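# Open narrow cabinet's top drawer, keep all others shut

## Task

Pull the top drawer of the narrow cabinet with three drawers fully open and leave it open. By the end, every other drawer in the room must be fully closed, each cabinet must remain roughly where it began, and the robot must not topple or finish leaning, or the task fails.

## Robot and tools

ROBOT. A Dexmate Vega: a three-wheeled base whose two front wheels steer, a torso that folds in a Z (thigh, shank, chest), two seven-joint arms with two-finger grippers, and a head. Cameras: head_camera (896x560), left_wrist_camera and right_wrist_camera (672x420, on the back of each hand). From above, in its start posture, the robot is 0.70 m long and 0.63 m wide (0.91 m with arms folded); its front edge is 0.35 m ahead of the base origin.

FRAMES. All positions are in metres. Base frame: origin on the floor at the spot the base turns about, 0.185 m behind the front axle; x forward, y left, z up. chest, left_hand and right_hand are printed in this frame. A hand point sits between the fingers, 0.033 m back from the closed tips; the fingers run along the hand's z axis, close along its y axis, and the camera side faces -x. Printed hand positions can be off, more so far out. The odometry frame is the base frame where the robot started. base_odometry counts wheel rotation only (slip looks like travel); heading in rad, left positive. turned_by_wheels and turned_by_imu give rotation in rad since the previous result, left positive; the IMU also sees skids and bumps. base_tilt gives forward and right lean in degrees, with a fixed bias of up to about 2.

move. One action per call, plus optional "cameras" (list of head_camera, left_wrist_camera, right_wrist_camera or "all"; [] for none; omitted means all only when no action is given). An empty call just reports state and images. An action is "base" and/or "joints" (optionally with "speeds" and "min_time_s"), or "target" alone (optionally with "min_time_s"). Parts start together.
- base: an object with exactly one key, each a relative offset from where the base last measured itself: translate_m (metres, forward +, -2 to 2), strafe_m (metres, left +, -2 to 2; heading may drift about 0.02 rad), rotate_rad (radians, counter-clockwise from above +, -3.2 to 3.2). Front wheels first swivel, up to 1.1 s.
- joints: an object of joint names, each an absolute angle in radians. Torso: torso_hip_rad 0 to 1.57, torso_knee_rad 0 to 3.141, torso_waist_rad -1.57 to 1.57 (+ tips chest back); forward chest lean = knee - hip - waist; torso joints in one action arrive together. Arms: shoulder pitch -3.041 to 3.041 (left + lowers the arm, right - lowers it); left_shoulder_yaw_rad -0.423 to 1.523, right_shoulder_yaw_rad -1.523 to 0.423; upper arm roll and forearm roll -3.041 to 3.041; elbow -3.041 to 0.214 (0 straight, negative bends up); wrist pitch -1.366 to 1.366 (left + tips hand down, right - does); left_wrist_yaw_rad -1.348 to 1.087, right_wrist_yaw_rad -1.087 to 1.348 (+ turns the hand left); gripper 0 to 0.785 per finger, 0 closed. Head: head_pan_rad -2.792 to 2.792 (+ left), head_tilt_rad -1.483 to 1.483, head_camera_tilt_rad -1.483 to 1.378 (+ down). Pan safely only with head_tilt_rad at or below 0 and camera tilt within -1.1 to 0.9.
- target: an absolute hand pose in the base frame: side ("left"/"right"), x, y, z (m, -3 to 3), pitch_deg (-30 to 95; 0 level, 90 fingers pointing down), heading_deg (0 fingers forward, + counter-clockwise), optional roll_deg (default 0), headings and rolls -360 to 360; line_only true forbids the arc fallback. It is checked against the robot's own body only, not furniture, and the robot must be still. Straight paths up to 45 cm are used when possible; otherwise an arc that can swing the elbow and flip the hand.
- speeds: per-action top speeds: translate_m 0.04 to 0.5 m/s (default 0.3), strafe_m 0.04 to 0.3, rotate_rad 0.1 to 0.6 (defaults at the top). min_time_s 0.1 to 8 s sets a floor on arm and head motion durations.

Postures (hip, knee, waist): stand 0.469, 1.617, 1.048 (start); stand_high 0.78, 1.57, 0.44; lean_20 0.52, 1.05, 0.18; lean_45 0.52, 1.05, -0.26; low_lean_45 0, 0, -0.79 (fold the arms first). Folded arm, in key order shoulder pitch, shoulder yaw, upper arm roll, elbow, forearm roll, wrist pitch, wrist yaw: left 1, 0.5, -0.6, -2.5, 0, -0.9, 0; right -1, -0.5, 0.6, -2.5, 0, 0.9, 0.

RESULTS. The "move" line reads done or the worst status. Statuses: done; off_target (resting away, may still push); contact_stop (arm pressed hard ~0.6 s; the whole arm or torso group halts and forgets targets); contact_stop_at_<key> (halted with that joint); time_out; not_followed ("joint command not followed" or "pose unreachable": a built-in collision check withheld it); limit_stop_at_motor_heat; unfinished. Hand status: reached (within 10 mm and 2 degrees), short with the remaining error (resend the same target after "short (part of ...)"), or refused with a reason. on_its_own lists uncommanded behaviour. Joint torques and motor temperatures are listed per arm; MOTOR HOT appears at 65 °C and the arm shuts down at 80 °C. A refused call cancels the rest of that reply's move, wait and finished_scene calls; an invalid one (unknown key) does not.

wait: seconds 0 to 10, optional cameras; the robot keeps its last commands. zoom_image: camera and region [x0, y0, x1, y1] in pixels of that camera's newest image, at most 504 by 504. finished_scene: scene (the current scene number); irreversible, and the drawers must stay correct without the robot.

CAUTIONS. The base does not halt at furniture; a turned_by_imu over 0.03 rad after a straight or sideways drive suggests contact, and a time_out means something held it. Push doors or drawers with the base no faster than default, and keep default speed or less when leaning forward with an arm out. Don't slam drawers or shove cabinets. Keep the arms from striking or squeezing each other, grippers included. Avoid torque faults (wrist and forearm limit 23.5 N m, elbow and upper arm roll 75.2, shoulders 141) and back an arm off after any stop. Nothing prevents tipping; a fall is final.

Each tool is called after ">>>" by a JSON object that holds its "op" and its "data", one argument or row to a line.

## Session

>>> {"op": "move", "data": {
  "cameras": ["head_camera"]
}}

>>> {"op": "move", "data": {
  "joints": {"head_pan_rad": -1.2, "head_camera_tilt_rad": 0.3},
  "cameras": ["head_camera"]
}}

>>> {"op": "move", "data": {
  "joints": {"head_pan_rad": -2.5, "head_camera_tilt_rad": 0.3},
  "cameras": ["head_camera"]
}}

>>> {"op": "move", "data": {
  "joints": {"head_pan_rad": 2.5, "head_camera_tilt_rad": 0.3},
  "cameras": ["head_camera"]
}}

>>> {"op": "move", "data": {
  "joints": {"head_pan_rad": 1.2, "head_camera_tilt_rad": 0.3},
  "cameras": ["head_camera"]
}}

Scene clock: 0.00 s.
Joint torques (N m): no reading
Motor temperatures (°C): left_arm=[31 31 31 26 40 35 41] | right_arm=[30 27 33 31 36 36 33]
base_odometry: x=+0.000 y=+0.000 heading=+0.000
turned_by_wheels: +0.000
turned_by_imu: +0.000
base_tilt: forward=+0.1 right=+0.8
base_status: not commanded
joint_positions: torso_hip_rad=+0.469 torso_knee_rad=+1.617 torso_waist_rad=+1.048 left_shoulder_pitch_rad=+2.189 left_shoulder_yaw_rad=-0.007 left_upper_arm_roll_rad=+0.016 left_elbow_rad=-1.090 left_forearm_roll_rad=+0.013 left_wrist_pitch_rad=-0.515 left_wrist_yaw_rad=+0.020 left_gripper_rad=+0.005 right_shoulder_pitch_rad=-2.209 right_shoulder_yaw_rad=-0.016 right_upper_arm_roll_rad=+0.009 right_elbow_rad=-1.106 right_forearm_roll_rad=-0.010 right_wrist_pitch_rad=+0.494 right_wrist_yaw_rad=-0.018 right_gripper_rad=+0.005 head_pan_rad=+0.000 head_tilt_rad=+0.000 head_camera_tilt_rad=+0.000
joint_status: not commanded
chest: x=-0.0111 y=+0.0000 z=+1.4155 quat_wxyz=(+0.999, +0.000, +0.050, +0.000) (m; base frame)
left_hand: x=+0.1832 y=+0.2195 z=+0.6290 quat_wxyz=(+0.429, +0.002, +0.903, +0.000) pitch_deg=+39.1 heading_deg=-0.2 roll_deg=+0.1 back=up (m; base frame)
right_hand: x=+0.1700 y=-0.2462 z=+0.6246 quat_wxyz=(+0.418, -0.007, +0.908, -0.015) pitch_deg=+40.6 heading_deg=-1.6 roll_deg=-2.5 back=up (m; base frame)
pictures: head_camera

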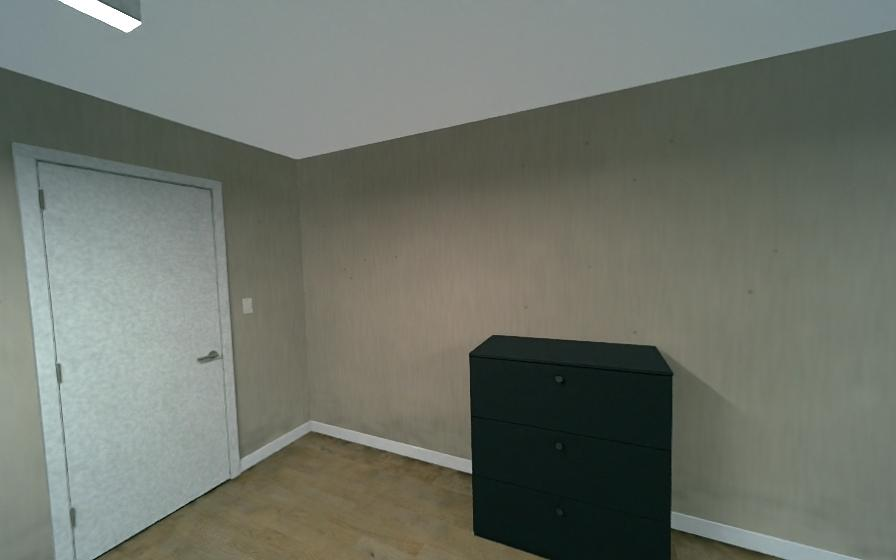

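Scene clock: 1.47 s.
Joint torques (N m): left_arm=[4.87 -0.81 -0.8 -2.08 0.08 -1.73 -0.03] | right_arm=[-6.63 -1.02 0.45 -2.55 0.07 2.2 -0.1]
move: done
base_odometry: x=+0.000 y=+0.000 heading=+0.000
turned_by_wheels: +0.000
turned_by_imu: +0.000
base_tilt: forward=+0.0 right=+0.8
base_status: not commanded
joint_positions: torso_hip_rad=+0.469 torso_knee_rad=+1.617 torso_waist_rad=+1.048 left_shoulder_pitch_rad=+2.189 left_shoulder_yaw_rad=-0.007 left_upper_arm_roll_rad=+0.016 left_elbow_rad=-1.090 left_forearm_roll_rad=+0.013 left_wrist_pitch_rad=-0.515 left_wrist_yaw_rad=+0.020 left_gripper_rad=+0.005 right_shoulder_pitch_rad=-2.209 right_shoulder_yaw_rad=-0.016 right_upper_arm_roll_rad=+0.009 right_elbow_rad=-1.106 right_forearm_roll_rad=-0.010 right_wrist_pitch_rad=+0.494 right_wrist_yaw_rad=-0.018 right_gripper_rad=+0.005 head_pan_rad=-1.200 head_tilt_rad=+0.000 head_camera_tilt_rad=+0.300
joint_status: all done
chest: x=-0.0111 y=+0.0000 z=+1.4155 quat_wxyz=(+0.999, +0.000, +0.050, +0.000) (m; base frame)
left_hand: x=+0.1832 y=+0.2195 z=+0.6290 quat_wxyz=(+0.429, +0.002, +0.903, +0.000) pitch_deg=+39.1 heading_deg=-0.2 roll_deg=+0.1 back=up (m; base frame)
right_hand: x=+0.1700 y=-0.2462 z=+0.6246 quat_wxyz=(+0.418, -0.007, +0.908, -0.015) pitch_deg=+40.6 heading_deg=-1.6 roll_deg=-2.5 back=up (m; base frame)
pictures: head_camera

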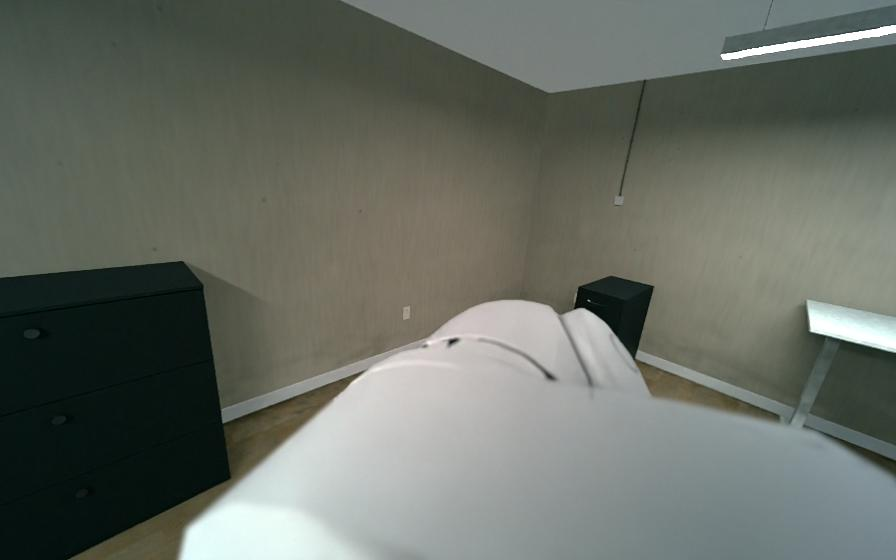

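Scene clock: 3.00 s.
Joint torques (N m): left_arm=[4.53 -0.48 -0.86 -3.15 0.07 -1.92 0.03] | right_arm=[-5.94 -1.33 0.88 -1.96 0.19 1.69 -0.15]
move: done
base_odometry: x=+0.000 y=+0.000 heading=+0.000
turned_by_wheels: +0.000
turned_by_imu: +0.000
base_tilt: forward=+0.0 right=+0.8
base_status: not commanded
joint_positions: torso_hip_rad=+0.469 torso_knee_rad=+1.617 torso_waist_rad=+1.048 left_shoulder_pitch_rad=+2.189 left_shoulder_yaw_rad=-0.007 left_upper_arm_roll_rad=+0.016 left_elbow_rad=-1.090 left_forearm_roll_rad=+0.013 left_wrist_pitch_rad=-0.515 left_wrist_yaw_rad=+0.020 left_gripper_rad=+0.005 right_shoulder_pitch_rad=-2.209 right_shoulder_yaw_rad=-0.016 right_upper_arm_roll_rad=+0.009 right_elbow_rad=-1.106 right_forearm_roll_rad=-0.010 right_wrist_pitch_rad=+0.494 right_wrist_yaw_rad=-0.018 right_gripper_rad=+0.005 head_pan_rad=-2.500 head_tilt_rad=+0.000 head_camera_tilt_rad=+0.300
joint_status: all done
chest: x=-0.0111 y=+0.0000 z=+1.4155 quat_wxyz=(+0.999, +0.000, +0.050, +0.000) (m; base frame)
left_hand: x=+0.1832 y=+0.2195 z=+0.6290 quat_wxyz=(+0.429, +0.002, +0.903, +0.000) pitch_deg=+39.1 heading_deg=-0.2 roll_deg=+0.1 back=up (m; base frame)
right_hand: x=+0.1700 y=-0.2462 z=+0.6246 quat_wxyz=(+0.418, -0.007, +0.908, -0.015) pitch_deg=+40.6 heading_deg=-1.6 roll_deg=-2.5 back=up (m; base frame)
pictures: head_camera

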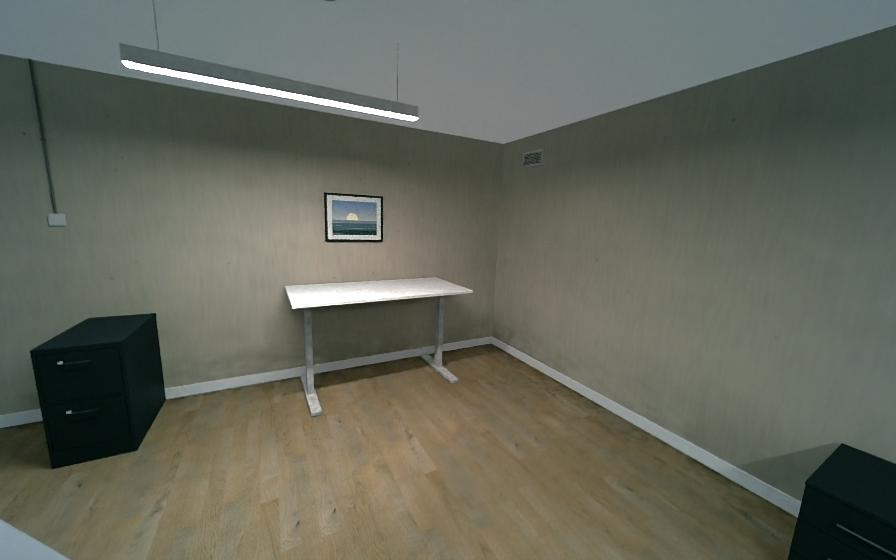

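Scene clock: 7.00 s.
Joint torques (N m): left_arm=[7.34 0.53 -1.01 -3.75 -0.04 -1.07 -0.07] | right_arm=[-5.74 -1.7 1.1 -2.29 0.11 2.19 -0.07]
move: done
base_odometry: x=+0.000 y=+0.000 heading=+0.000
turned_by_wheels: +0.000
turned_by_imu: +0.000
base_tilt: forward=+0.1 right=+0.7
base_status: not commanded
joint_positions: torso_hip_rad=+0.469 torso_knee_rad=+1.617 torso_waist_rad=+1.048 left_shoulder_pitch_rad=+2.189 left_shoulder_yaw_rad=-0.007 left_upper_arm_roll_rad=+0.016 left_elbow_rad=-1.090 left_forearm_roll_rad=+0.013 left_wrist_pitch_rad=-0.515 left_wrist_yaw_rad=+0.020 left_gripper_rad=+0.005 right_shoulder_pitch_rad=-2.209 right_shoulder_yaw_rad=-0.016 right_upper_arm_roll_rad=+0.009 right_elbow_rad=-1.106 right_forearm_roll_rad=-0.010 right_wrist_pitch_rad=+0.494 right_wrist_yaw_rad=-0.018 right_gripper_rad=+0.005 head_pan_rad=+2.500 head_tilt_rad=+0.000 head_camera_tilt_rad=+0.300
joint_status: all done
chest: x=-0.0111 y=+0.0000 z=+1.4155 quat_wxyz=(+0.999, +0.000, +0.050, +0.000) (m; base frame)
left_hand: x=+0.1832 y=+0.2195 z=+0.6290 quat_wxyz=(+0.429, +0.002, +0.903, +0.000) pitch_deg=+39.1 heading_deg=-0.2 roll_deg=+0.1 back=up (m; base frame)
right_hand: x=+0.1700 y=-0.2462 z=+0.6246 quat_wxyz=(+0.418, -0.007, +0.908, -0.015) pitch_deg=+40.6 heading_deg=-1.6 roll_deg=-2.5 back=up (m; base frame)
pictures: head_camera

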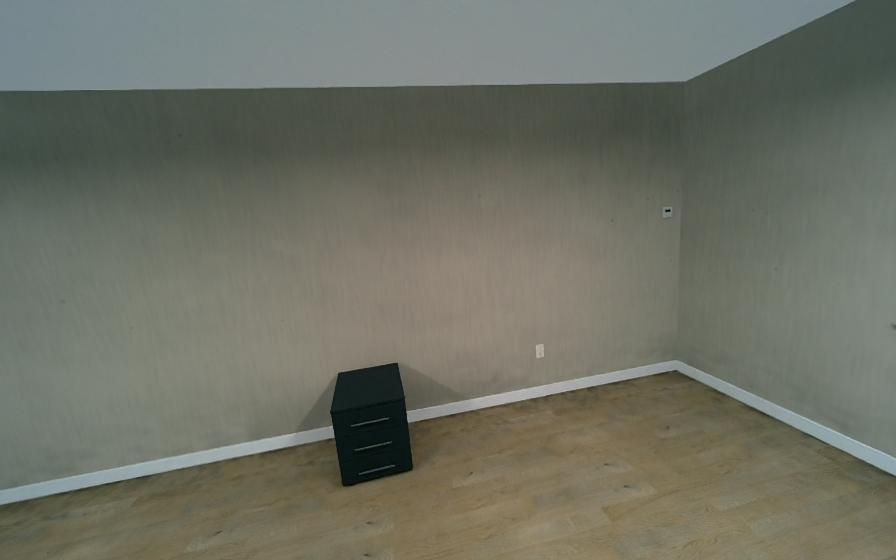

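Scene clock: 8.53 s.
Joint torques (N m): left_arm=[5.74 0.01 -1.17 -2.88 0.1 -1.33 -0.13] | right_arm=[-5.59 -0.96 0.78 -2.09 0 1.53 -0.07]
move: done
base_odometry: x=+0.000 y=+0.000 heading=+0.000
turned_by_wheels: +0.000
turned_by_imu: +0.000
base_tilt: forward=+0.1 right=+0.7
base_status: not commanded
joint_positions: torso_hip_rad=+0.469 torso_knee_rad=+1.617 torso_waist_rad=+1.048 left_shoulder_pitch_rad=+2.189 left_shoulder_yaw_rad=-0.007 left_upper_arm_roll_rad=+0.016 left_elbow_rad=-1.090 left_forearm_roll_rad=+0.013 left_wrist_pitch_rad=-0.515 left_wrist_yaw_rad=+0.020 left_gripper_rad=+0.005 right_shoulder_pitch_rad=-2.209 right_shoulder_yaw_rad=-0.016 right_upper_arm_roll_rad=+0.009 right_elbow_rad=-1.106 right_forearm_roll_rad=-0.010 right_wrist_pitch_rad=+0.494 right_wrist_yaw_rad=-0.018 right_gripper_rad=+0.005 head_pan_rad=+1.200 head_tilt_rad=+0.000 head_camera_tilt_rad=+0.300
joint_status: all done
chest: x=-0.0111 y=+0.0000 z=+1.4155 quat_wxyz=(+0.999, +0.000, +0.050, +0.000) (m; base frame)
left_hand: x=+0.1832 y=+0.2195 z=+0.6290 quat_wxyz=(+0.429, +0.002, +0.903, +0.000) pitch_deg=+39.1 heading_deg=-0.2 roll_deg=+0.1 back=up (m; base frame)
right_hand: x=+0.1700 y=-0.2462 z=+0.6246 quat_wxyz=(+0.418, -0.007, +0.908, -0.015) pitch_deg=+40.6 heading_deg=-1.6 roll_deg=-2.5 back=up (m; base frame)
pictures: head_camera

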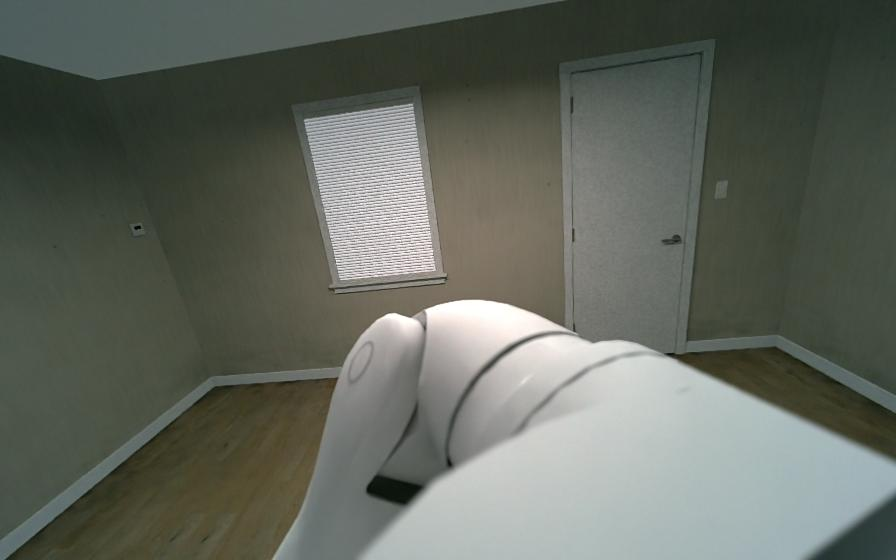

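>>> {"op": "move", "data": {
  "joints": {"head_pan_rad": -0.4, "head_camera_tilt_rad": 0.3},
  "cameras": ["head_camera"]
}}

>>> {"op": "zoom_image", "data": {
  "camera": "head_camera",
  "region": [300, 200, 600, 500]
}}

Scene clock: 11.23 s.
Joint torques (N m): left_arm=[4.65 0.42 -0.64 -2.86 0.05 -1.54 -0.02] | right_arm=[-5.61 -1.78 0.95 -2.85 0 1.86 -0.13]
move: done
base_odometry: x=+0.000 y=+0.000 heading=+0.000
turned_by_wheels: +0.000
turned_by_imu: +0.000
base_tilt: forward=+0.1 right=+0.7
base_status: not commanded
joint_positions: torso_hip_rad=+0.469 torso_knee_rad=+1.617 torso_waist_rad=+1.048 left_shoulder_pitch_rad=+2.189 left_shoulder_yaw_rad=-0.007 left_upper_arm_roll_rad=+0.016 left_elbow_rad=-1.090 left_forearm_roll_rad=+0.013 left_wrist_pitch_rad=-0.515 left_wrist_yaw_rad=+0.020 left_gripper_rad=+0.005 right_shoulder_pitch_rad=-2.209 right_shoulder_yaw_rad=-0.016 right_upper_arm_roll_rad=+0.009 right_elbow_rad=-1.106 right_forearm_roll_rad=-0.010 right_wrist_pitch_rad=+0.494 right_wrist_yaw_rad=-0.018 right_gripper_rad=+0.005 head_pan_rad=-0.400 head_tilt_rad=+0.000 head_camera_tilt_rad=+0.300
joint_status: all done
chest: x=-0.0111 y=+0.0000 z=+1.4155 quat_wxyz=(+0.999, +0.000, +0.050, +0.000) (m; base frame)
left_hand: x=+0.1832 y=+0.2195 z=+0.6290 quat_wxyz=(+0.429, +0.002, +0.903, +0.000) pitch_deg=+39.1 heading_deg=-0.2 roll_deg=+0.1 back=up (m; base frame)
right_hand: x=+0.1700 y=-0.2462 z=+0.6246 quat_wxyz=(+0.418, -0.007, +0.908, -0.015) pitch_deg=+40.6 heading_deg=-1.6 roll_deg=-2.5 back=up (m; base frame)
pictures: head_camera

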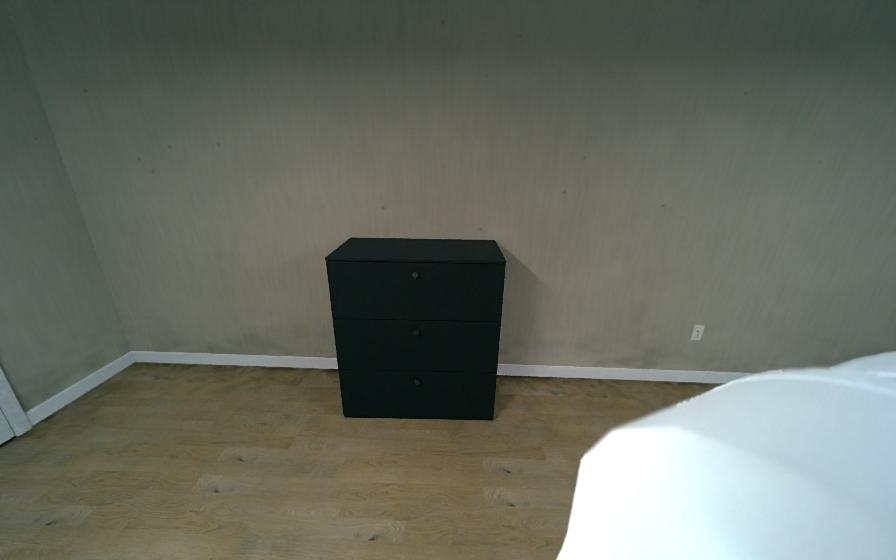

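Scaled by 1.680 from the camera's 896x560 image, which has a finer 960x600 frame.

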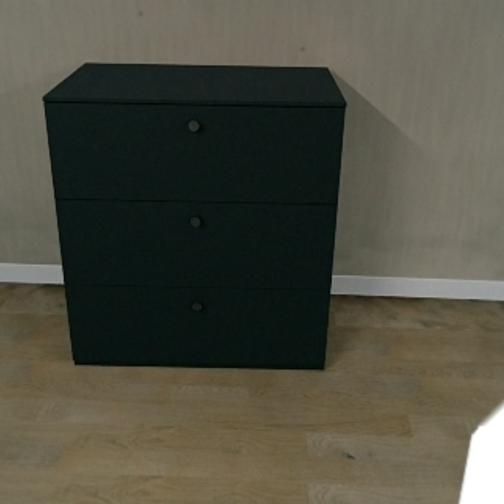

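>>> {"op": "zoom_image", "data": {
  "camera": "head_camera",
  "region": [320, 230, 420, 330]
}}

>>> {"op": "zoom_image", "data": {
  "camera": "head_camera",
  "region": [420, 230, 520, 330]
}}

>>> {"op": "zoom_image", "data": {
  "camera": "head_camera",
  "region": [325, 325, 425, 425]
}}

>>> {"op": "move", "data": {
  "base": {"rotate_rad": -1.6},
  "joints": {"head_pan_rad": 0, "head_camera_tilt_rad": 0.4},
  "cameras": ["head_camera"]
}}

Scaled by 5.040 from the camera's 896x560 image, which has a finer 960x600 frame.

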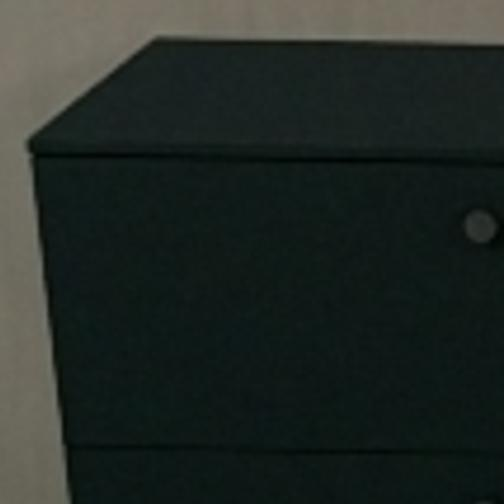

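Scaled by 5.040 from the camera's 896x560 image, which has a finer 960x600 frame.

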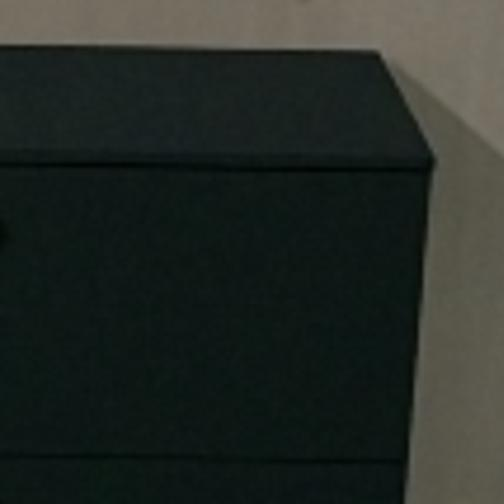

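Scaled by 5.040 from the camera's 896x560 image, which has a finer 960x600 frame.

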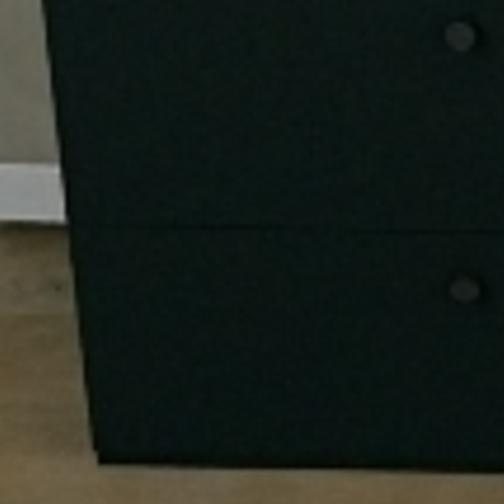

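Scene clock: 15.70 s.
Joint torques (N m): left_arm=[2.91 0.01 -1.08 -3.72 0.09 -1.43 -0.19] | right_arm=[-5.98 -0.47 0.66 -1.67 -0.03 2.42 -0.03]
move: done
base_odometry: x=+0.002 y=+0.001 heading=-1.605
turned_by_wheels: -1.605
turned_by_imu: -1.596
base_tilt: forward=+0.1 right=+0.7
base_status: done
joint_positions: torso_hip_rad=+0.469 torso_knee_rad=+1.617 torso_waist_rad=+1.048 left_shoulder_pitch_rad=+2.189 left_shoulder_yaw_rad=-0.007 left_upper_arm_roll_rad=+0.016 left_elbow_rad=-1.090 left_forearm_roll_rad=+0.013 left_wrist_pitch_rad=-0.515 left_wrist_yaw_rad=+0.020 left_gripper_rad=+0.005 right_shoulder_pitch_rad=-2.209 right_shoulder_yaw_rad=-0.016 right_upper_arm_roll_rad=+0.009 right_elbow_rad=-1.106 right_forearm_roll_rad=-0.010 right_wrist_pitch_rad=+0.494 right_wrist_yaw_rad=-0.018 right_gripper_rad=+0.005 head_pan_rad=+0.000 head_tilt_rad=+0.000 head_camera_tilt_rad=+0.400
joint_status: all done
chest: x=-0.0111 y=+0.0000 z=+1.4155 quat_wxyz=(+0.999, +0.000, +0.050, +0.000) (m; base frame)
left_hand: x=+0.1832 y=+0.2195 z=+0.6290 quat_wxyz=(+0.429, +0.002, +0.903, +0.000) pitch_deg=+39.1 heading_deg=-0.2 roll_deg=+0.1 back=up (m; base frame)
right_hand: x=+0.1700 y=-0.2462 z=+0.6246 quat_wxyz=(+0.418, -0.007, +0.908, -0.015) pitch_deg=+40.6 heading_deg=-1.6 roll_deg=-2.5 back=up (m; base frame)
pictures: head_camera

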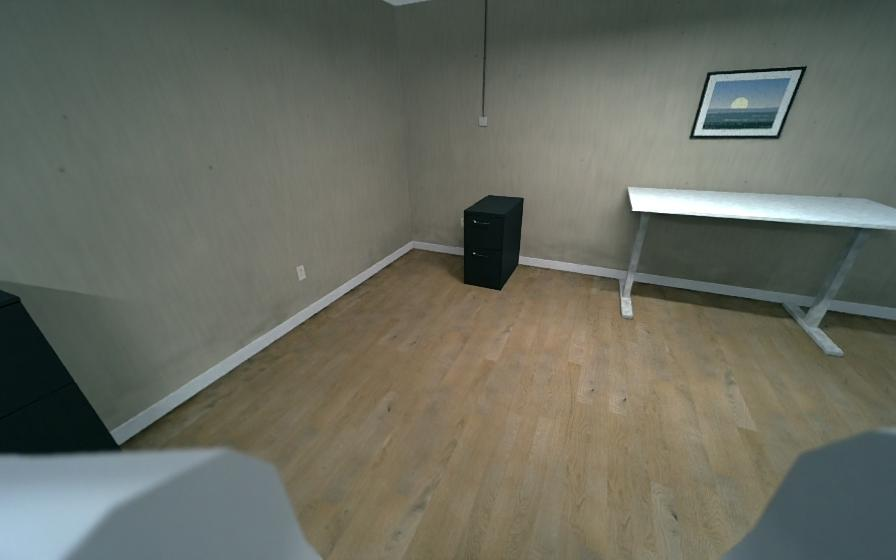

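>>> {"op": "zoom_image", "data": {
  "camera": "head_camera",
  "region": [440, 180, 560, 300]
}}

>>> {"op": "zoom_image", "data": {
  "camera": "head_camera",
  "region": [455, 190, 525, 260]
}}

>>> {"op": "zoom_image", "data": {
  "camera": "head_camera",
  "region": [0, 270, 140, 460]
}}

>>> {"op": "move", "data": {
  "base": {"rotate_rad": -1.9},
  "joints": {"head_pan_rad": 0, "head_camera_tilt_rad": 0.5},
  "cameras": ["head_camera"]
}}

Scaled by 4.200 from the camera's 896x560 image, which has a finer 960x600 frame.

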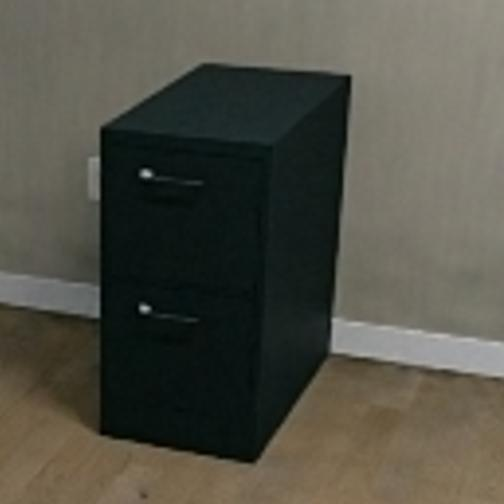

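Scaled by 7.200 from the camera's 896x560 image, which has a finer 960x600 frame.

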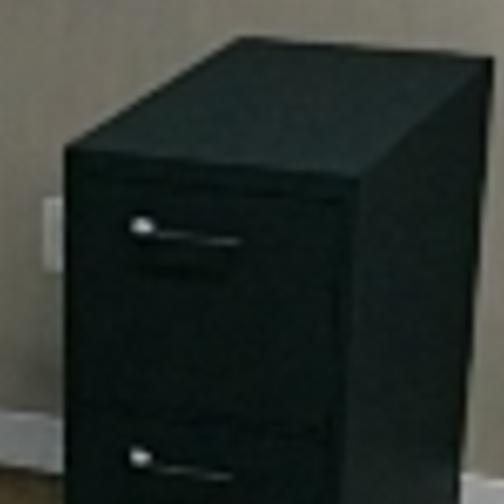

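Scaled by 2.653 from the camera's 896x560 image, which has a finer 960x600 frame.

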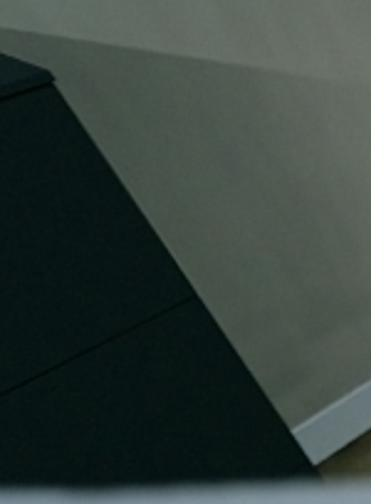

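Scene clock: 20.40 s.
Joint torques (N m): left_arm=[4.5 -0.46 -1.34 -2.94 0.2 -1.07 -0.34] | right_arm=[-4.24 -1.95 0.34 -1.91 -0.01 2.49 -0.15]
move: done
base_odometry: x=+0.003 y=-0.001 heading=+2.773
turned_by_wheels: -1.905
turned_by_imu: -1.894
base_tilt: forward=+0.0 right=+0.7
base_status: done
joint_positions: torso_hip_rad=+0.469 torso_knee_rad=+1.617 torso_waist_rad=+1.048 left_shoulder_pitch_rad=+2.189 left_shoulder_yaw_rad=-0.007 left_upper_arm_roll_rad=+0.016 left_elbow_rad=-1.090 left_forearm_roll_rad=+0.013 left_wrist_pitch_rad=-0.515 left_wrist_yaw_rad=+0.020 left_gripper_rad=+0.005 right_shoulder_pitch_rad=-2.209 right_shoulder_yaw_rad=-0.016 right_upper_arm_roll_rad=+0.009 right_elbow_rad=-1.106 right_forearm_roll_rad=-0.010 right_wrist_pitch_rad=+0.494 right_wrist_yaw_rad=-0.018 right_gripper_rad=+0.005 head_pan_rad=+0.000 head_tilt_rad=+0.000 head_camera_tilt_rad=+0.500
joint_status: all done
chest: x=-0.0111 y=+0.0000 z=+1.4155 quat_wxyz=(+0.999, +0.000, +0.050, +0.000) (m; base frame)
left_hand: x=+0.1832 y=+0.2195 z=+0.6290 quat_wxyz=(+0.429, +0.002, +0.903, +0.000) pitch_deg=+39.1 heading_deg=-0.2 roll_deg=+0.1 back=up (m; base frame)
right_hand: x=+0.1700 y=-0.2462 z=+0.6246 quat_wxyz=(+0.418, -0.007, +0.908, -0.015) pitch_deg=+40.6 heading_deg=-1.6 roll_deg=-2.5 back=up (m; base frame)
pictures: head_camera

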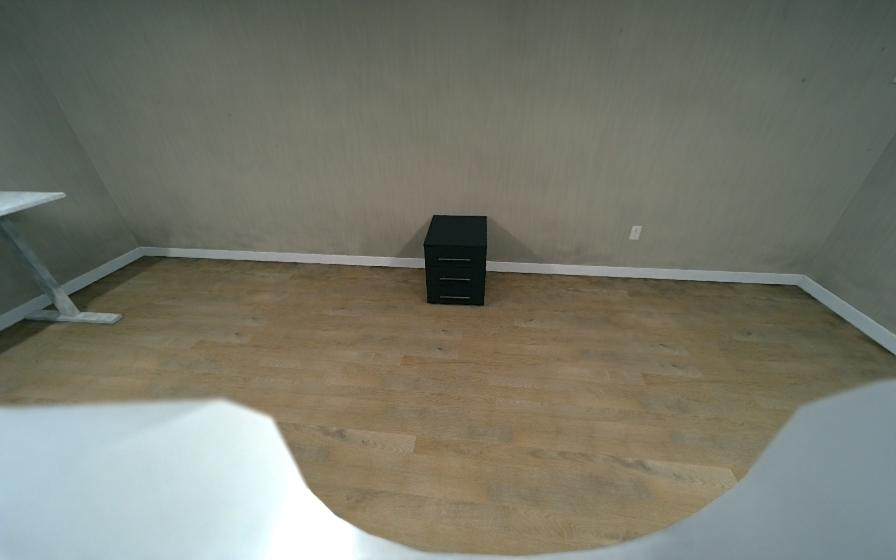

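>>> {"op": "zoom_image", "data": {
  "camera": "head_camera",
  "region": [400, 205, 510, 315]
}}

Scaled by 4.582 from the camera's 896x560 image, which has a finer 960x600 frame.

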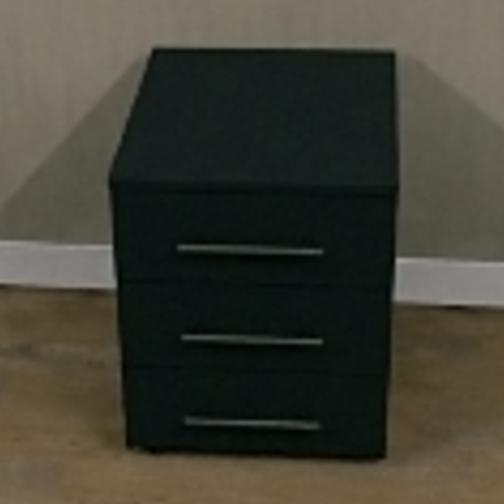

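>>> {"op": "move", "data": {
  "base": {"rotate_rad": -0.07},
  "joints": {"left_shoulder_pitch_rad": 1.7, "left_elbow_rad": -1.7, "left_wrist_pitch_rad": 0, "left_forearm_roll_rad": 1.5, "left_gripper_rad": 0.4, "right_elbow_rad": -2.4, "right_shoulder_pitch_rad": -1.5},
  "cameras": ["head_camera"]
}}

Scene clock: 27.33 s.
Joint torques (N m): left_arm=[-18 -0.28 -0.45 -7.94 0.35 -0.64 0.68] | right_arm=[23.07 -1.25 0.66 -5.57 0.11 1.31 -0.08]
move: done
base_odometry: x=+0.003 y=-0.001 heading=+2.704
turned_by_wheels: -0.070
turned_by_imu: -0.069
base_tilt: forward=+0.1 right=+0.8
base_status: done
joint_positions: torso_hip_rad=+0.469 torso_knee_rad=+1.617 torso_waist_rad=+1.048 left_shoulder_pitch_rad=+1.702 left_shoulder_yaw_rad=-0.007 left_upper_arm_roll_rad=+0.016 left_elbow_rad=-1.698 left_forearm_roll_rad=+1.496 left_wrist_pitch_rad=-0.002 left_wrist_yaw_rad=+0.020 left_gripper_rad=+0.400 right_shoulder_pitch_rad=-1.501 right_shoulder_yaw_rad=-0.016 right_upper_arm_roll_rad=+0.009 right_elbow_rad=-2.399 right_forearm_roll_rad=-0.010 right_wrist_pitch_rad=+0.494 right_wrist_yaw_rad=-0.018 right_gripper_rad=+0.005 head_pan_rad=+0.000 head_tilt_rad=+0.000 head_camera_tilt_rad=+0.500
joint_status: all done
chest: x=-0.0111 y=+0.0000 z=+1.4155 quat_wxyz=(+0.999, +0.000, +0.050, +0.000) (m; base frame)
left_hand: x=+0.6206 y=+0.2162 z=+0.9913 quat_wxyz=(+0.502, +0.502, +0.538, +0.454) pitch_deg=+4.8 heading_deg=-0.9 roll_deg=+85.1 (m; base frame)
right_hand: x=+0.3635 y=-0.2324 z=+1.6278 quat_wxyz=(+0.990, -0.001, +0.139, -0.010) pitch_deg=-74.1 heading_deg=+0.0 roll_deg=-1.2 back=up (m; base frame)
pictures: head_camera

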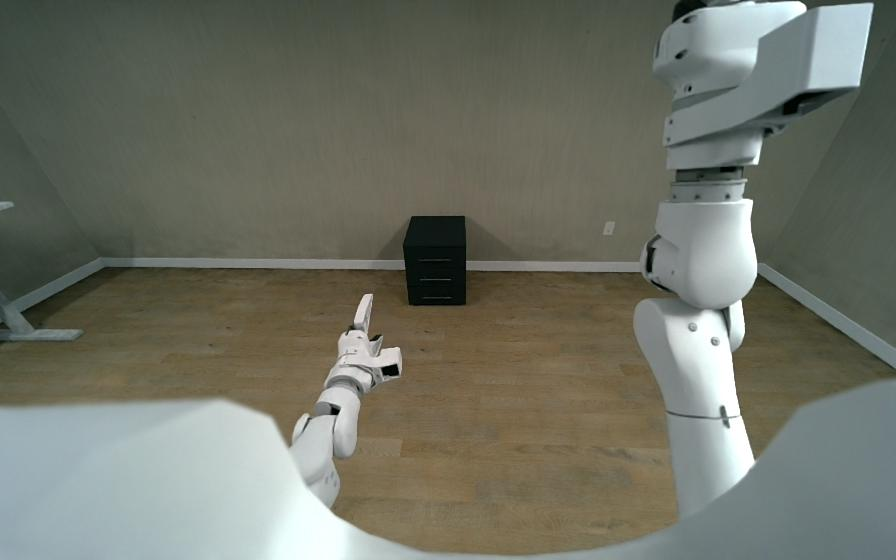

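>>> {"op": "move", "data": {
  "base": {"translate_m": 0.5},
  "joints": {"torso_hip_rad": 0.1, "torso_knee_rad": 0.8, "torso_waist_rad": 0.4},
  "cameras": []
}}

>>> {"op": "move", "data": {
  "base": {"strafe_m": -0.14},
  "joints": {"torso_hip_rad": 0.05, "torso_knee_rad": 0.55, "torso_waist_rad": -0.1, "left_shoulder_pitch_rad": 0.7},
  "cameras": []
}}

>>> {"op": "move", "data": {
  "joints": {"torso_hip_rad": 0.0, "torso_knee_rad": 0.25, "torso_waist_rad": -0.4, "head_camera_tilt_rad": 0.3},
  "cameras": ["head_camera"]
}}

Scene clock: 32.10 s.
Joint torques (N m): left_arm=[-11.23 -0.12 -0.85 -6.8 0.12 -0.06 0.68] | right_arm=[20.62 -1.57 0.84 -5.95 0.06 1.07 -0.27]
move: done
base_odometry: x=-0.450 y=+0.211 heading=+2.703
turned_by_wheels: -0.001
turned_by_imu: -0.002
base_tilt: forward=+0.1 right=+0.7
base_status: done
joint_positions: torso_hip_rad=+0.100 torso_knee_rad=+0.800 torso_waist_rad=+0.400 left_shoulder_pitch_rad=+1.700 left_shoulder_yaw_rad=-0.007 left_upper_arm_roll_rad=+0.016 left_elbow_rad=-1.700 left_forearm_roll_rad=+1.500 left_wrist_pitch_rad=+0.000 left_wrist_yaw_rad=+0.020 left_gripper_rad=+0.400 right_shoulder_pitch_rad=-1.500 right_shoulder_yaw_rad=-0.016 right_upper_arm_roll_rad=+0.009 right_elbow_rad=-2.400 right_forearm_roll_rad=-0.010 right_wrist_pitch_rad=+0.494 right_wrist_yaw_rad=-0.018 right_gripper_rad=+0.005 head_pan_rad=+0.000 head_tilt_rad=+0.000 head_camera_tilt_rad=+0.500
joint_status: all done
chest: x=-0.0225 y=+0.0000 z=+1.2040 quat_wxyz=(+0.989, +0.000, +0.149, +0.000) (m; base frame)
left_hand: x=+0.5136 y=+0.2168 z=+0.6647 quat_wxyz=(+0.446, +0.545, +0.584, +0.404) pitch_deg=+16.1 heading_deg=-0.8 roll_deg=+85.2 (m; base frame)
right_hand: x=+0.3864 y=-0.2324 z=+1.3383 quat_wxyz=(+0.972, -0.003, +0.236, -0.010) pitch_deg=-62.7 heading_deg=+0.0 roll_deg=-1.2 back=up (m; base frame)
pictures: none
No camera images: "cameras" was empty.

Scene clock: 36.80 s.
Joint torques (N m): left_arm=[-26.05 -1.19 -0.6 -6.41 0.03 0.01 0.56] | right_arm=[15.56 -0.92 0.6 -8.13 0.1 1.22 -0.07]
move: done
base_odometry: x=-0.390 y=+0.337 heading=+2.700
turned_by_wheels: -0.003
turned_by_imu: -0.005
base_tilt: forward=+0.1 right=+0.8
base_status: done
joint_positions: torso_hip_rad=+0.050 torso_knee_rad=+0.550 torso_waist_rad=-0.100 left_shoulder_pitch_rad=+0.704 left_shoulder_yaw_rad=-0.007 left_upper_arm_roll_rad=+0.016 left_elbow_rad=-1.700 left_forearm_roll_rad=+1.500 left_wrist_pitch_rad=+0.000 left_wrist_yaw_rad=+0.020 left_gripper_rad=+0.400 right_shoulder_pitch_rad=-1.500 right_shoulder_yaw_rad=-0.016 right_upper_arm_roll_rad=+0.009 right_elbow_rad=-2.400 right_forearm_roll_rad=-0.010 right_wrist_pitch_rad=+0.494 right_wrist_yaw_rad=-0.018 right_gripper_rad=+0.005 head_pan_rad=+0.000 head_tilt_rad=+0.000 head_camera_tilt_rad=+0.500
joint_status: all done
chest: x=+0.0486 y=+0.0000 z=+1.0865 quat_wxyz=(+0.955, +0.000, +0.296, +0.000) (m; base frame)
left_hand: x=+0.8058 y=+0.2168 z=+1.0163 quat_wxyz=(+0.618, +0.375, +0.397, +0.566) pitch_deg=-23.8 heading_deg=-0.9 roll_deg=+85.8 (m; base frame)
right_hand: x=+0.4789 y=-0.2324 z=+1.0939 quat_wxyz=(+0.925, -0.004, +0.379, -0.010) pitch_deg=-45.5 heading_deg=+0.0 roll_deg=-1.2 back=up (m; base frame)
pictures: none
No camera images: "cameras" was empty.

Scene clock: 39.20 s.
Joint torques (N m): left_arm=[-27.24 -0.06 -1.85 -7.08 0.07 -0.48 0.92] | right_arm=[14.18 -1.05 1.05 -7.01 0.09 1.63 -0.05]
move: done
base_odometry: x=-0.390 y=+0.337 heading=+2.700
turned_by_wheels: +0.000
turned_by_imu: +0.000
base_tilt: forward=+0.1 right=+0.8
base_status: not commanded
joint_positions: torso_hip_rad=+0.001 torso_knee_rad=+0.250 torso_waist_rad=-0.400 left_shoulder_pitch_rad=+0.700 left_shoulder_yaw_rad=-0.007 left_upper_arm_roll_rad=+0.016 left_elbow_rad=-1.700 left_forearm_roll_rad=+1.500 left_wrist_pitch_rad=+0.000 left_wrist_yaw_rad=+0.020 left_gripper_rad=+0.400 right_shoulder_pitch_rad=-1.500 right_shoulder_yaw_rad=-0.016 right_upper_arm_roll_rad=+0.009 right_elbow_rad=-2.400 right_forearm_roll_rad=-0.010 right_wrist_pitch_rad=+0.494 right_wrist_yaw_rad=-0.018 right_gripper_rad=+0.005 head_pan_rad=+0.000 head_tilt_rad=+0.000 head_camera_tilt_rad=+0.300
joint_status: all done
chest: x=+0.0127 y=+0.0000 z=+0.9707 quat_wxyz=(+0.948, +0.000, +0.319, +0.000) (m; base frame)
left_hand: x=+0.7659 y=+0.2168 z=+0.8662 quat_wxyz=(+0.609, +0.387, +0.411, +0.557) pitch_deg=-21.2 heading_deg=-0.8 roll_deg=+85.7 (m; base frame)
right_hand: x=+0.4429 y=-0.2324 z=+0.9569 quat_wxyz=(+0.916, -0.004, +0.401, -0.010) pitch_deg=-42.7 heading_deg=+0.0 roll_deg=-1.2 back=up (m; base frame)
pictures: head_camera

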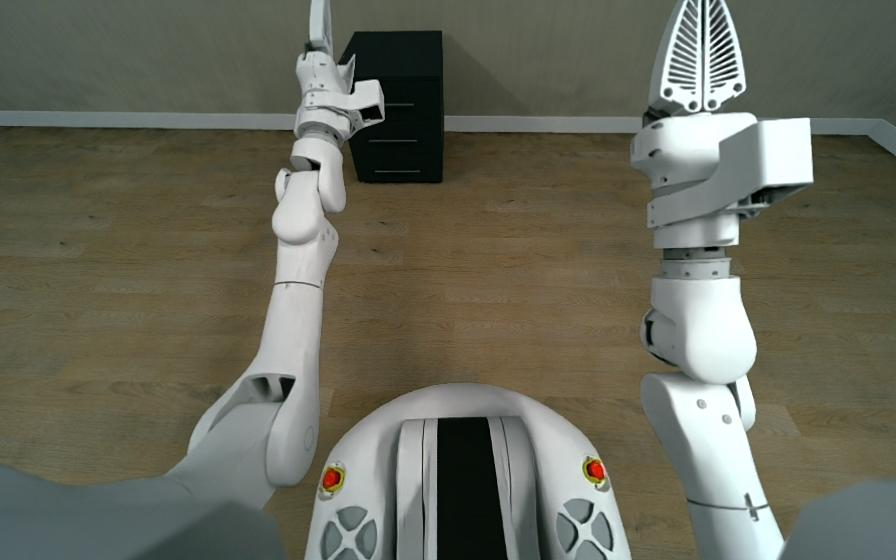

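>>> {"op": "zoom_image", "data": {
  "camera": "head_camera",
  "region": [320, 20, 480, 190]
}}

>>> {"op": "move", "data": {
  "target": {"side": "left", "x": 0.65, "y": 0.23, "z": 0.435, "pitch_deg": 10, "heading_deg": 0, "roll_deg": 90},
  "cameras": ["head_camera", "left_wrist_camera"]
}}

Scaled by 2.965 from the camera's 896x560 image, which has a finer 960x600 frame.

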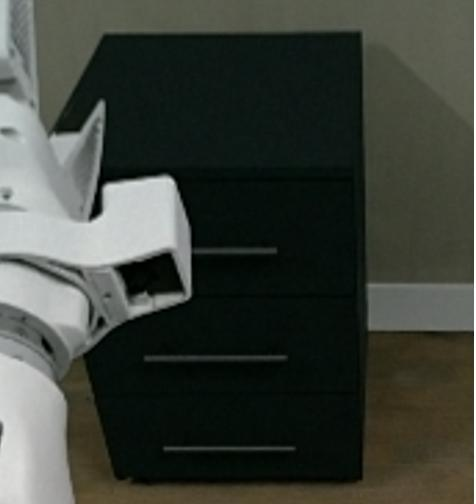

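Scene clock: 43.03 s.
Joint torques (N m): left_arm=[-8.56 3.58 1.51 -6.5 -0.23 0.19 1.09] | right_arm=[13.63 -0.48 0.7 -6.95 0.12 1.67 -0.06]
move: done
base_odometry: x=-0.390 y=+0.337 heading=+2.700
turned_by_wheels: +0.000
turned_by_imu: +0.000
base_tilt: forward=+0.0 right=+0.8
base_status: not commanded
joint_positions: torso_hip_rad=+0.001 torso_knee_rad=+0.250 torso_waist_rad=-0.400 left_shoulder_pitch_rad=+1.027 left_shoulder_yaw_rad=+0.019 left_upper_arm_roll_rad=+0.022 left_elbow_rad=-1.310 left_forearm_roll_rad=+1.546 left_wrist_pitch_rad=+0.016 left_wrist_yaw_rad=+0.195 left_gripper_rad=+0.400 right_shoulder_pitch_rad=-1.500 right_shoulder_yaw_rad=-0.016 right_upper_arm_roll_rad=+0.009 right_elbow_rad=-2.400 right_forearm_roll_rad=-0.010 right_wrist_pitch_rad=+0.494 right_wrist_yaw_rad=-0.018 right_gripper_rad=+0.005 head_pan_rad=+0.000 head_tilt_rad=+0.000 head_camera_tilt_rad=+0.300
joint_status: not commanded
chest: x=+0.0127 y=+0.0000 z=+0.9707 quat_wxyz=(+0.948, +0.000, +0.319, +0.000) (m; base frame)
left_hand: x=+0.6508 y=+0.2300 z=+0.4369 quat_wxyz=(+0.455, +0.541, +0.541, +0.455) pitch_deg=+9.9 heading_deg=+0.0 roll_deg=+90.0 (m; base frame)
left_hand_status: reached (straight line, planned for 2.3 s): 2 mm and 0.1 deg off.
right_hand: x=+0.4429 y=-0.2324 z=+0.9569 quat_wxyz=(+0.916, -0.004, +0.401, -0.010) pitch_deg=-42.7 heading_deg=+0.0 roll_deg=-1.2 back=up (m; base frame)
pictures: head_camera, left_wrist_camera

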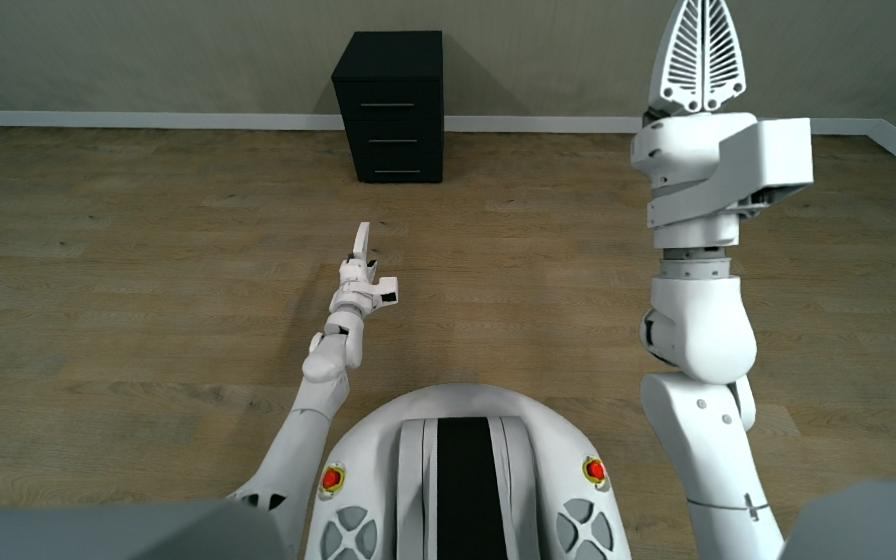

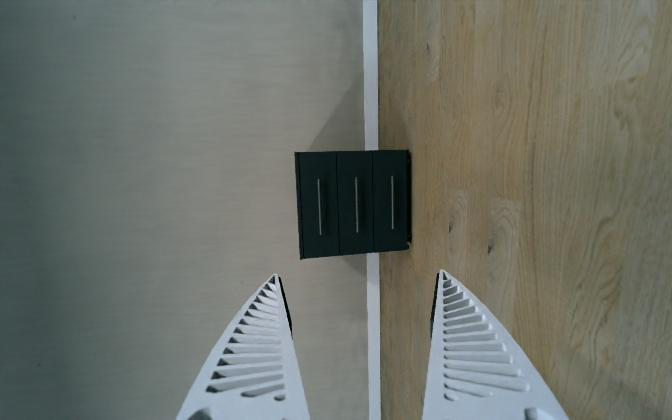

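>>> {"op": "move", "data": {
  "base": {"translate_m": 0.48},
  "cameras": ["head_camera", "left_wrist_camera"]
}}

Scene clock: 47.33 s.
Joint torques (N m): left_arm=[-9.79 3 0.77 -7.74 0.14 -0.21 1.12] | right_arm=[14.66 -1.26 0.76 -7.25 0.15 1.91 -0.23]
move: done
base_odometry: x=-0.825 y=+0.540 heading=+2.701
turned_by_wheels: +0.001
turned_by_imu: +0.002
base_tilt: forward=+0.0 right=+0.8
base_status: done
joint_positions: torso_hip_rad=+0.001 torso_knee_rad=+0.250 torso_waist_rad=-0.400 left_shoulder_pitch_rad=+1.027 left_shoulder_yaw_rad=+0.019 left_upper_arm_roll_rad=+0.022 left_elbow_rad=-1.306 left_forearm_roll_rad=+1.547 left_wrist_pitch_rad=+0.016 left_wrist_yaw_rad=+0.196 left_gripper_rad=+0.400 right_shoulder_pitch_rad=-1.500 right_shoulder_yaw_rad=-0.016 right_upper_arm_roll_rad=+0.009 right_elbow_rad=-2.400 right_forearm_roll_rad=-0.010 right_wrist_pitch_rad=+0.494 right_wrist_yaw_rad=-0.018 right_gripper_rad=+0.005 head_pan_rad=+0.000 head_tilt_rad=+0.000 head_camera_tilt_rad=+0.300
joint_status: not commanded
chest: x=+0.0127 y=+0.0000 z=+0.9707 quat_wxyz=(+0.948, +0.000, +0.319, +0.000) (m; base frame)
left_hand: x=+0.6500 y=+0.2301 z=+0.4349 quat_wxyz=(+0.454, +0.542, +0.542, +0.454) pitch_deg=+10.0 heading_deg=+0.0 roll_deg=+90.0 (m; base frame)
right_hand: x=+0.4429 y=-0.2324 z=+0.9569 quat_wxyz=(+0.916, -0.004, +0.401, -0.010) pitch_deg=-42.7 heading_deg=+0.0 roll_deg=-1.2 back=up (m; base frame)
pictures: head_camera, left_wrist_camera

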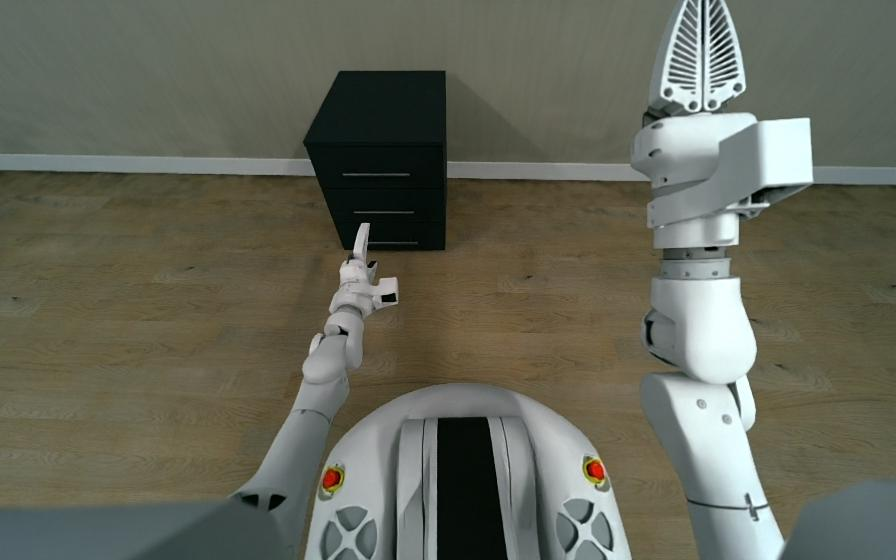

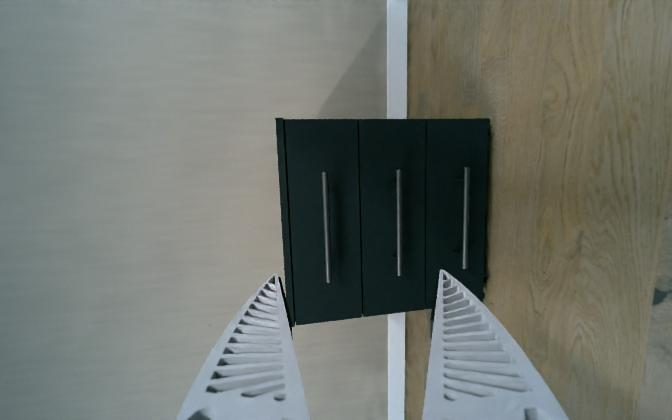

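>>> {"op": "move", "data": {
  "base": {"translate_m": 0.25},
  "cameras": ["head_camera", "left_wrist_camera"]
}}

Scene clock: 50.13 s.
Joint torques (N m): left_arm=[-10.21 1.67 0.47 -6.1 0.21 -0.13 1.05] | right_arm=[14.38 -2.77 0.9 -6.85 0.07 1.6 -0.09]
move: done
base_odometry: x=-1.051 y=+0.646 heading=+2.702
turned_by_wheels: +0.001
turned_by_imu: +0.001
base_tilt: forward=+0.1 right=+0.7
base_status: done
joint_positions: torso_hip_rad=+0.001 torso_knee_rad=+0.250 torso_waist_rad=-0.400 left_shoulder_pitch_rad=+1.027 left_shoulder_yaw_rad=+0.019 left_upper_arm_roll_rad=+0.022 left_elbow_rad=-1.306 left_forearm_roll_rad=+1.547 left_wrist_pitch_rad=+0.016 left_wrist_yaw_rad=+0.196 left_gripper_rad=+0.400 right_shoulder_pitch_rad=-1.500 right_shoulder_yaw_rad=-0.016 right_upper_arm_roll_rad=+0.009 right_elbow_rad=-2.400 right_forearm_roll_rad=-0.010 right_wrist_pitch_rad=+0.494 right_wrist_yaw_rad=-0.018 right_gripper_rad=+0.005 head_pan_rad=+0.000 head_tilt_rad=+0.000 head_camera_tilt_rad=+0.300
joint_status: not commanded
chest: x=+0.0128 y=+0.0000 z=+0.9707 quat_wxyz=(+0.948, +0.000, +0.319, +0.000) (m; base frame)
left_hand: x=+0.6500 y=+0.2301 z=+0.4349 quat_wxyz=(+0.454, +0.542, +0.542, +0.454) pitch_deg=+10.0 heading_deg=+0.0 roll_deg=+90.0 (m; base frame)
right_hand: x=+0.4429 y=-0.2324 z=+0.9569 quat_wxyz=(+0.916, -0.004, +0.401, -0.010) pitch_deg=-42.7 heading_deg=+0.0 roll_deg=-1.2 back=up (m; base frame)
pictures: head_camera, left_wrist_camera

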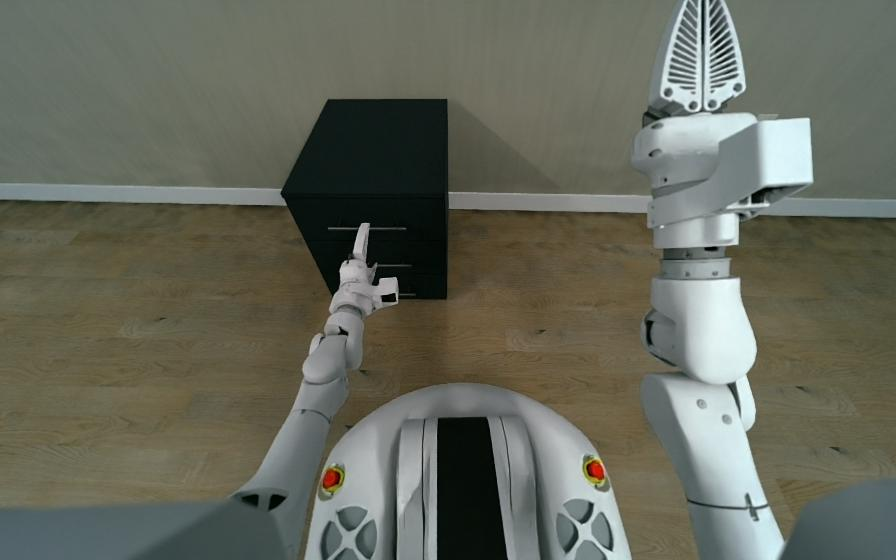

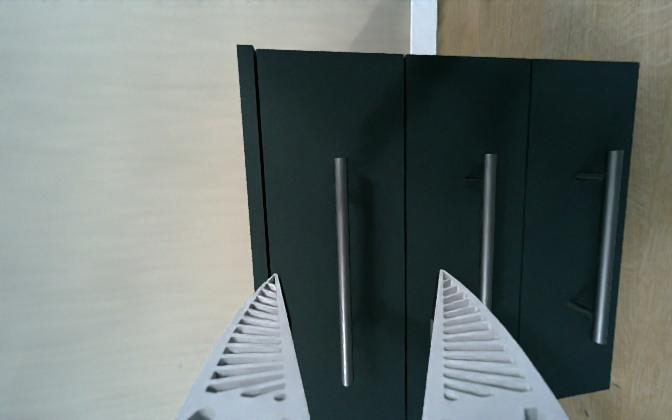

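>>> {"op": "move", "data": {
  "base": {"translate_m": 0.068},
  "speeds": {"translate_m": 0.1},
  "cameras": ["left_wrist_camera"]
}}

Scene clock: 51.90 s.
Joint torques (N m): left_arm=[-10.28 1.04 0.72 -7.42 0.01 0.08 1.07] | right_arm=[14.64 -1.75 0.57 -7.18 0.16 2.1 -0.11]
move: done
base_odometry: x=-1.113 y=+0.675 heading=+2.704
turned_by_wheels: +0.001
turned_by_imu: +0.001
base_tilt: forward=+0.1 right=+0.8
base_status: done
joint_positions: torso_hip_rad=+0.001 torso_knee_rad=+0.250 torso_waist_rad=-0.400 left_shoulder_pitch_rad=+1.027 left_shoulder_yaw_rad=+0.019 left_upper_arm_roll_rad=+0.022 left_elbow_rad=-1.306 left_forearm_roll_rad=+1.547 left_wrist_pitch_rad=+0.016 left_wrist_yaw_rad=+0.196 left_gripper_rad=+0.400 right_shoulder_pitch_rad=-1.500 right_shoulder_yaw_rad=-0.016 right_upper_arm_roll_rad=+0.009 right_elbow_rad=-2.400 right_forearm_roll_rad=-0.010 right_wrist_pitch_rad=+0.494 right_wrist_yaw_rad=-0.018 right_gripper_rad=+0.005 head_pan_rad=+0.000 head_tilt_rad=+0.000 head_camera_tilt_rad=+0.300
joint_status: not commanded
chest: x=+0.0127 y=+0.0000 z=+0.9707 quat_wxyz=(+0.948, +0.000, +0.319, +0.000) (m; base frame)
left_hand: x=+0.6500 y=+0.2301 z=+0.4349 quat_wxyz=(+0.454, +0.542, +0.542, +0.454) pitch_deg=+10.0 heading_deg=+0.0 roll_deg=+90.0 (m; base frame)
right_hand: x=+0.4429 y=-0.2324 z=+0.9569 quat_wxyz=(+0.916, -0.004, +0.401, -0.010) pitch_deg=-42.7 heading_deg=+0.0 roll_deg=-1.2 back=up (m; base frame)
pictures: left_wrist_camera

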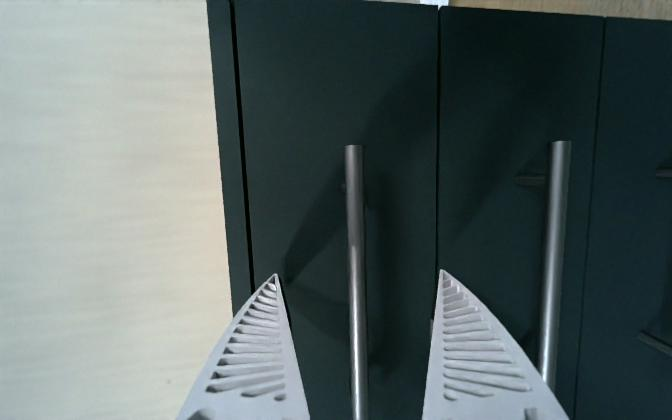

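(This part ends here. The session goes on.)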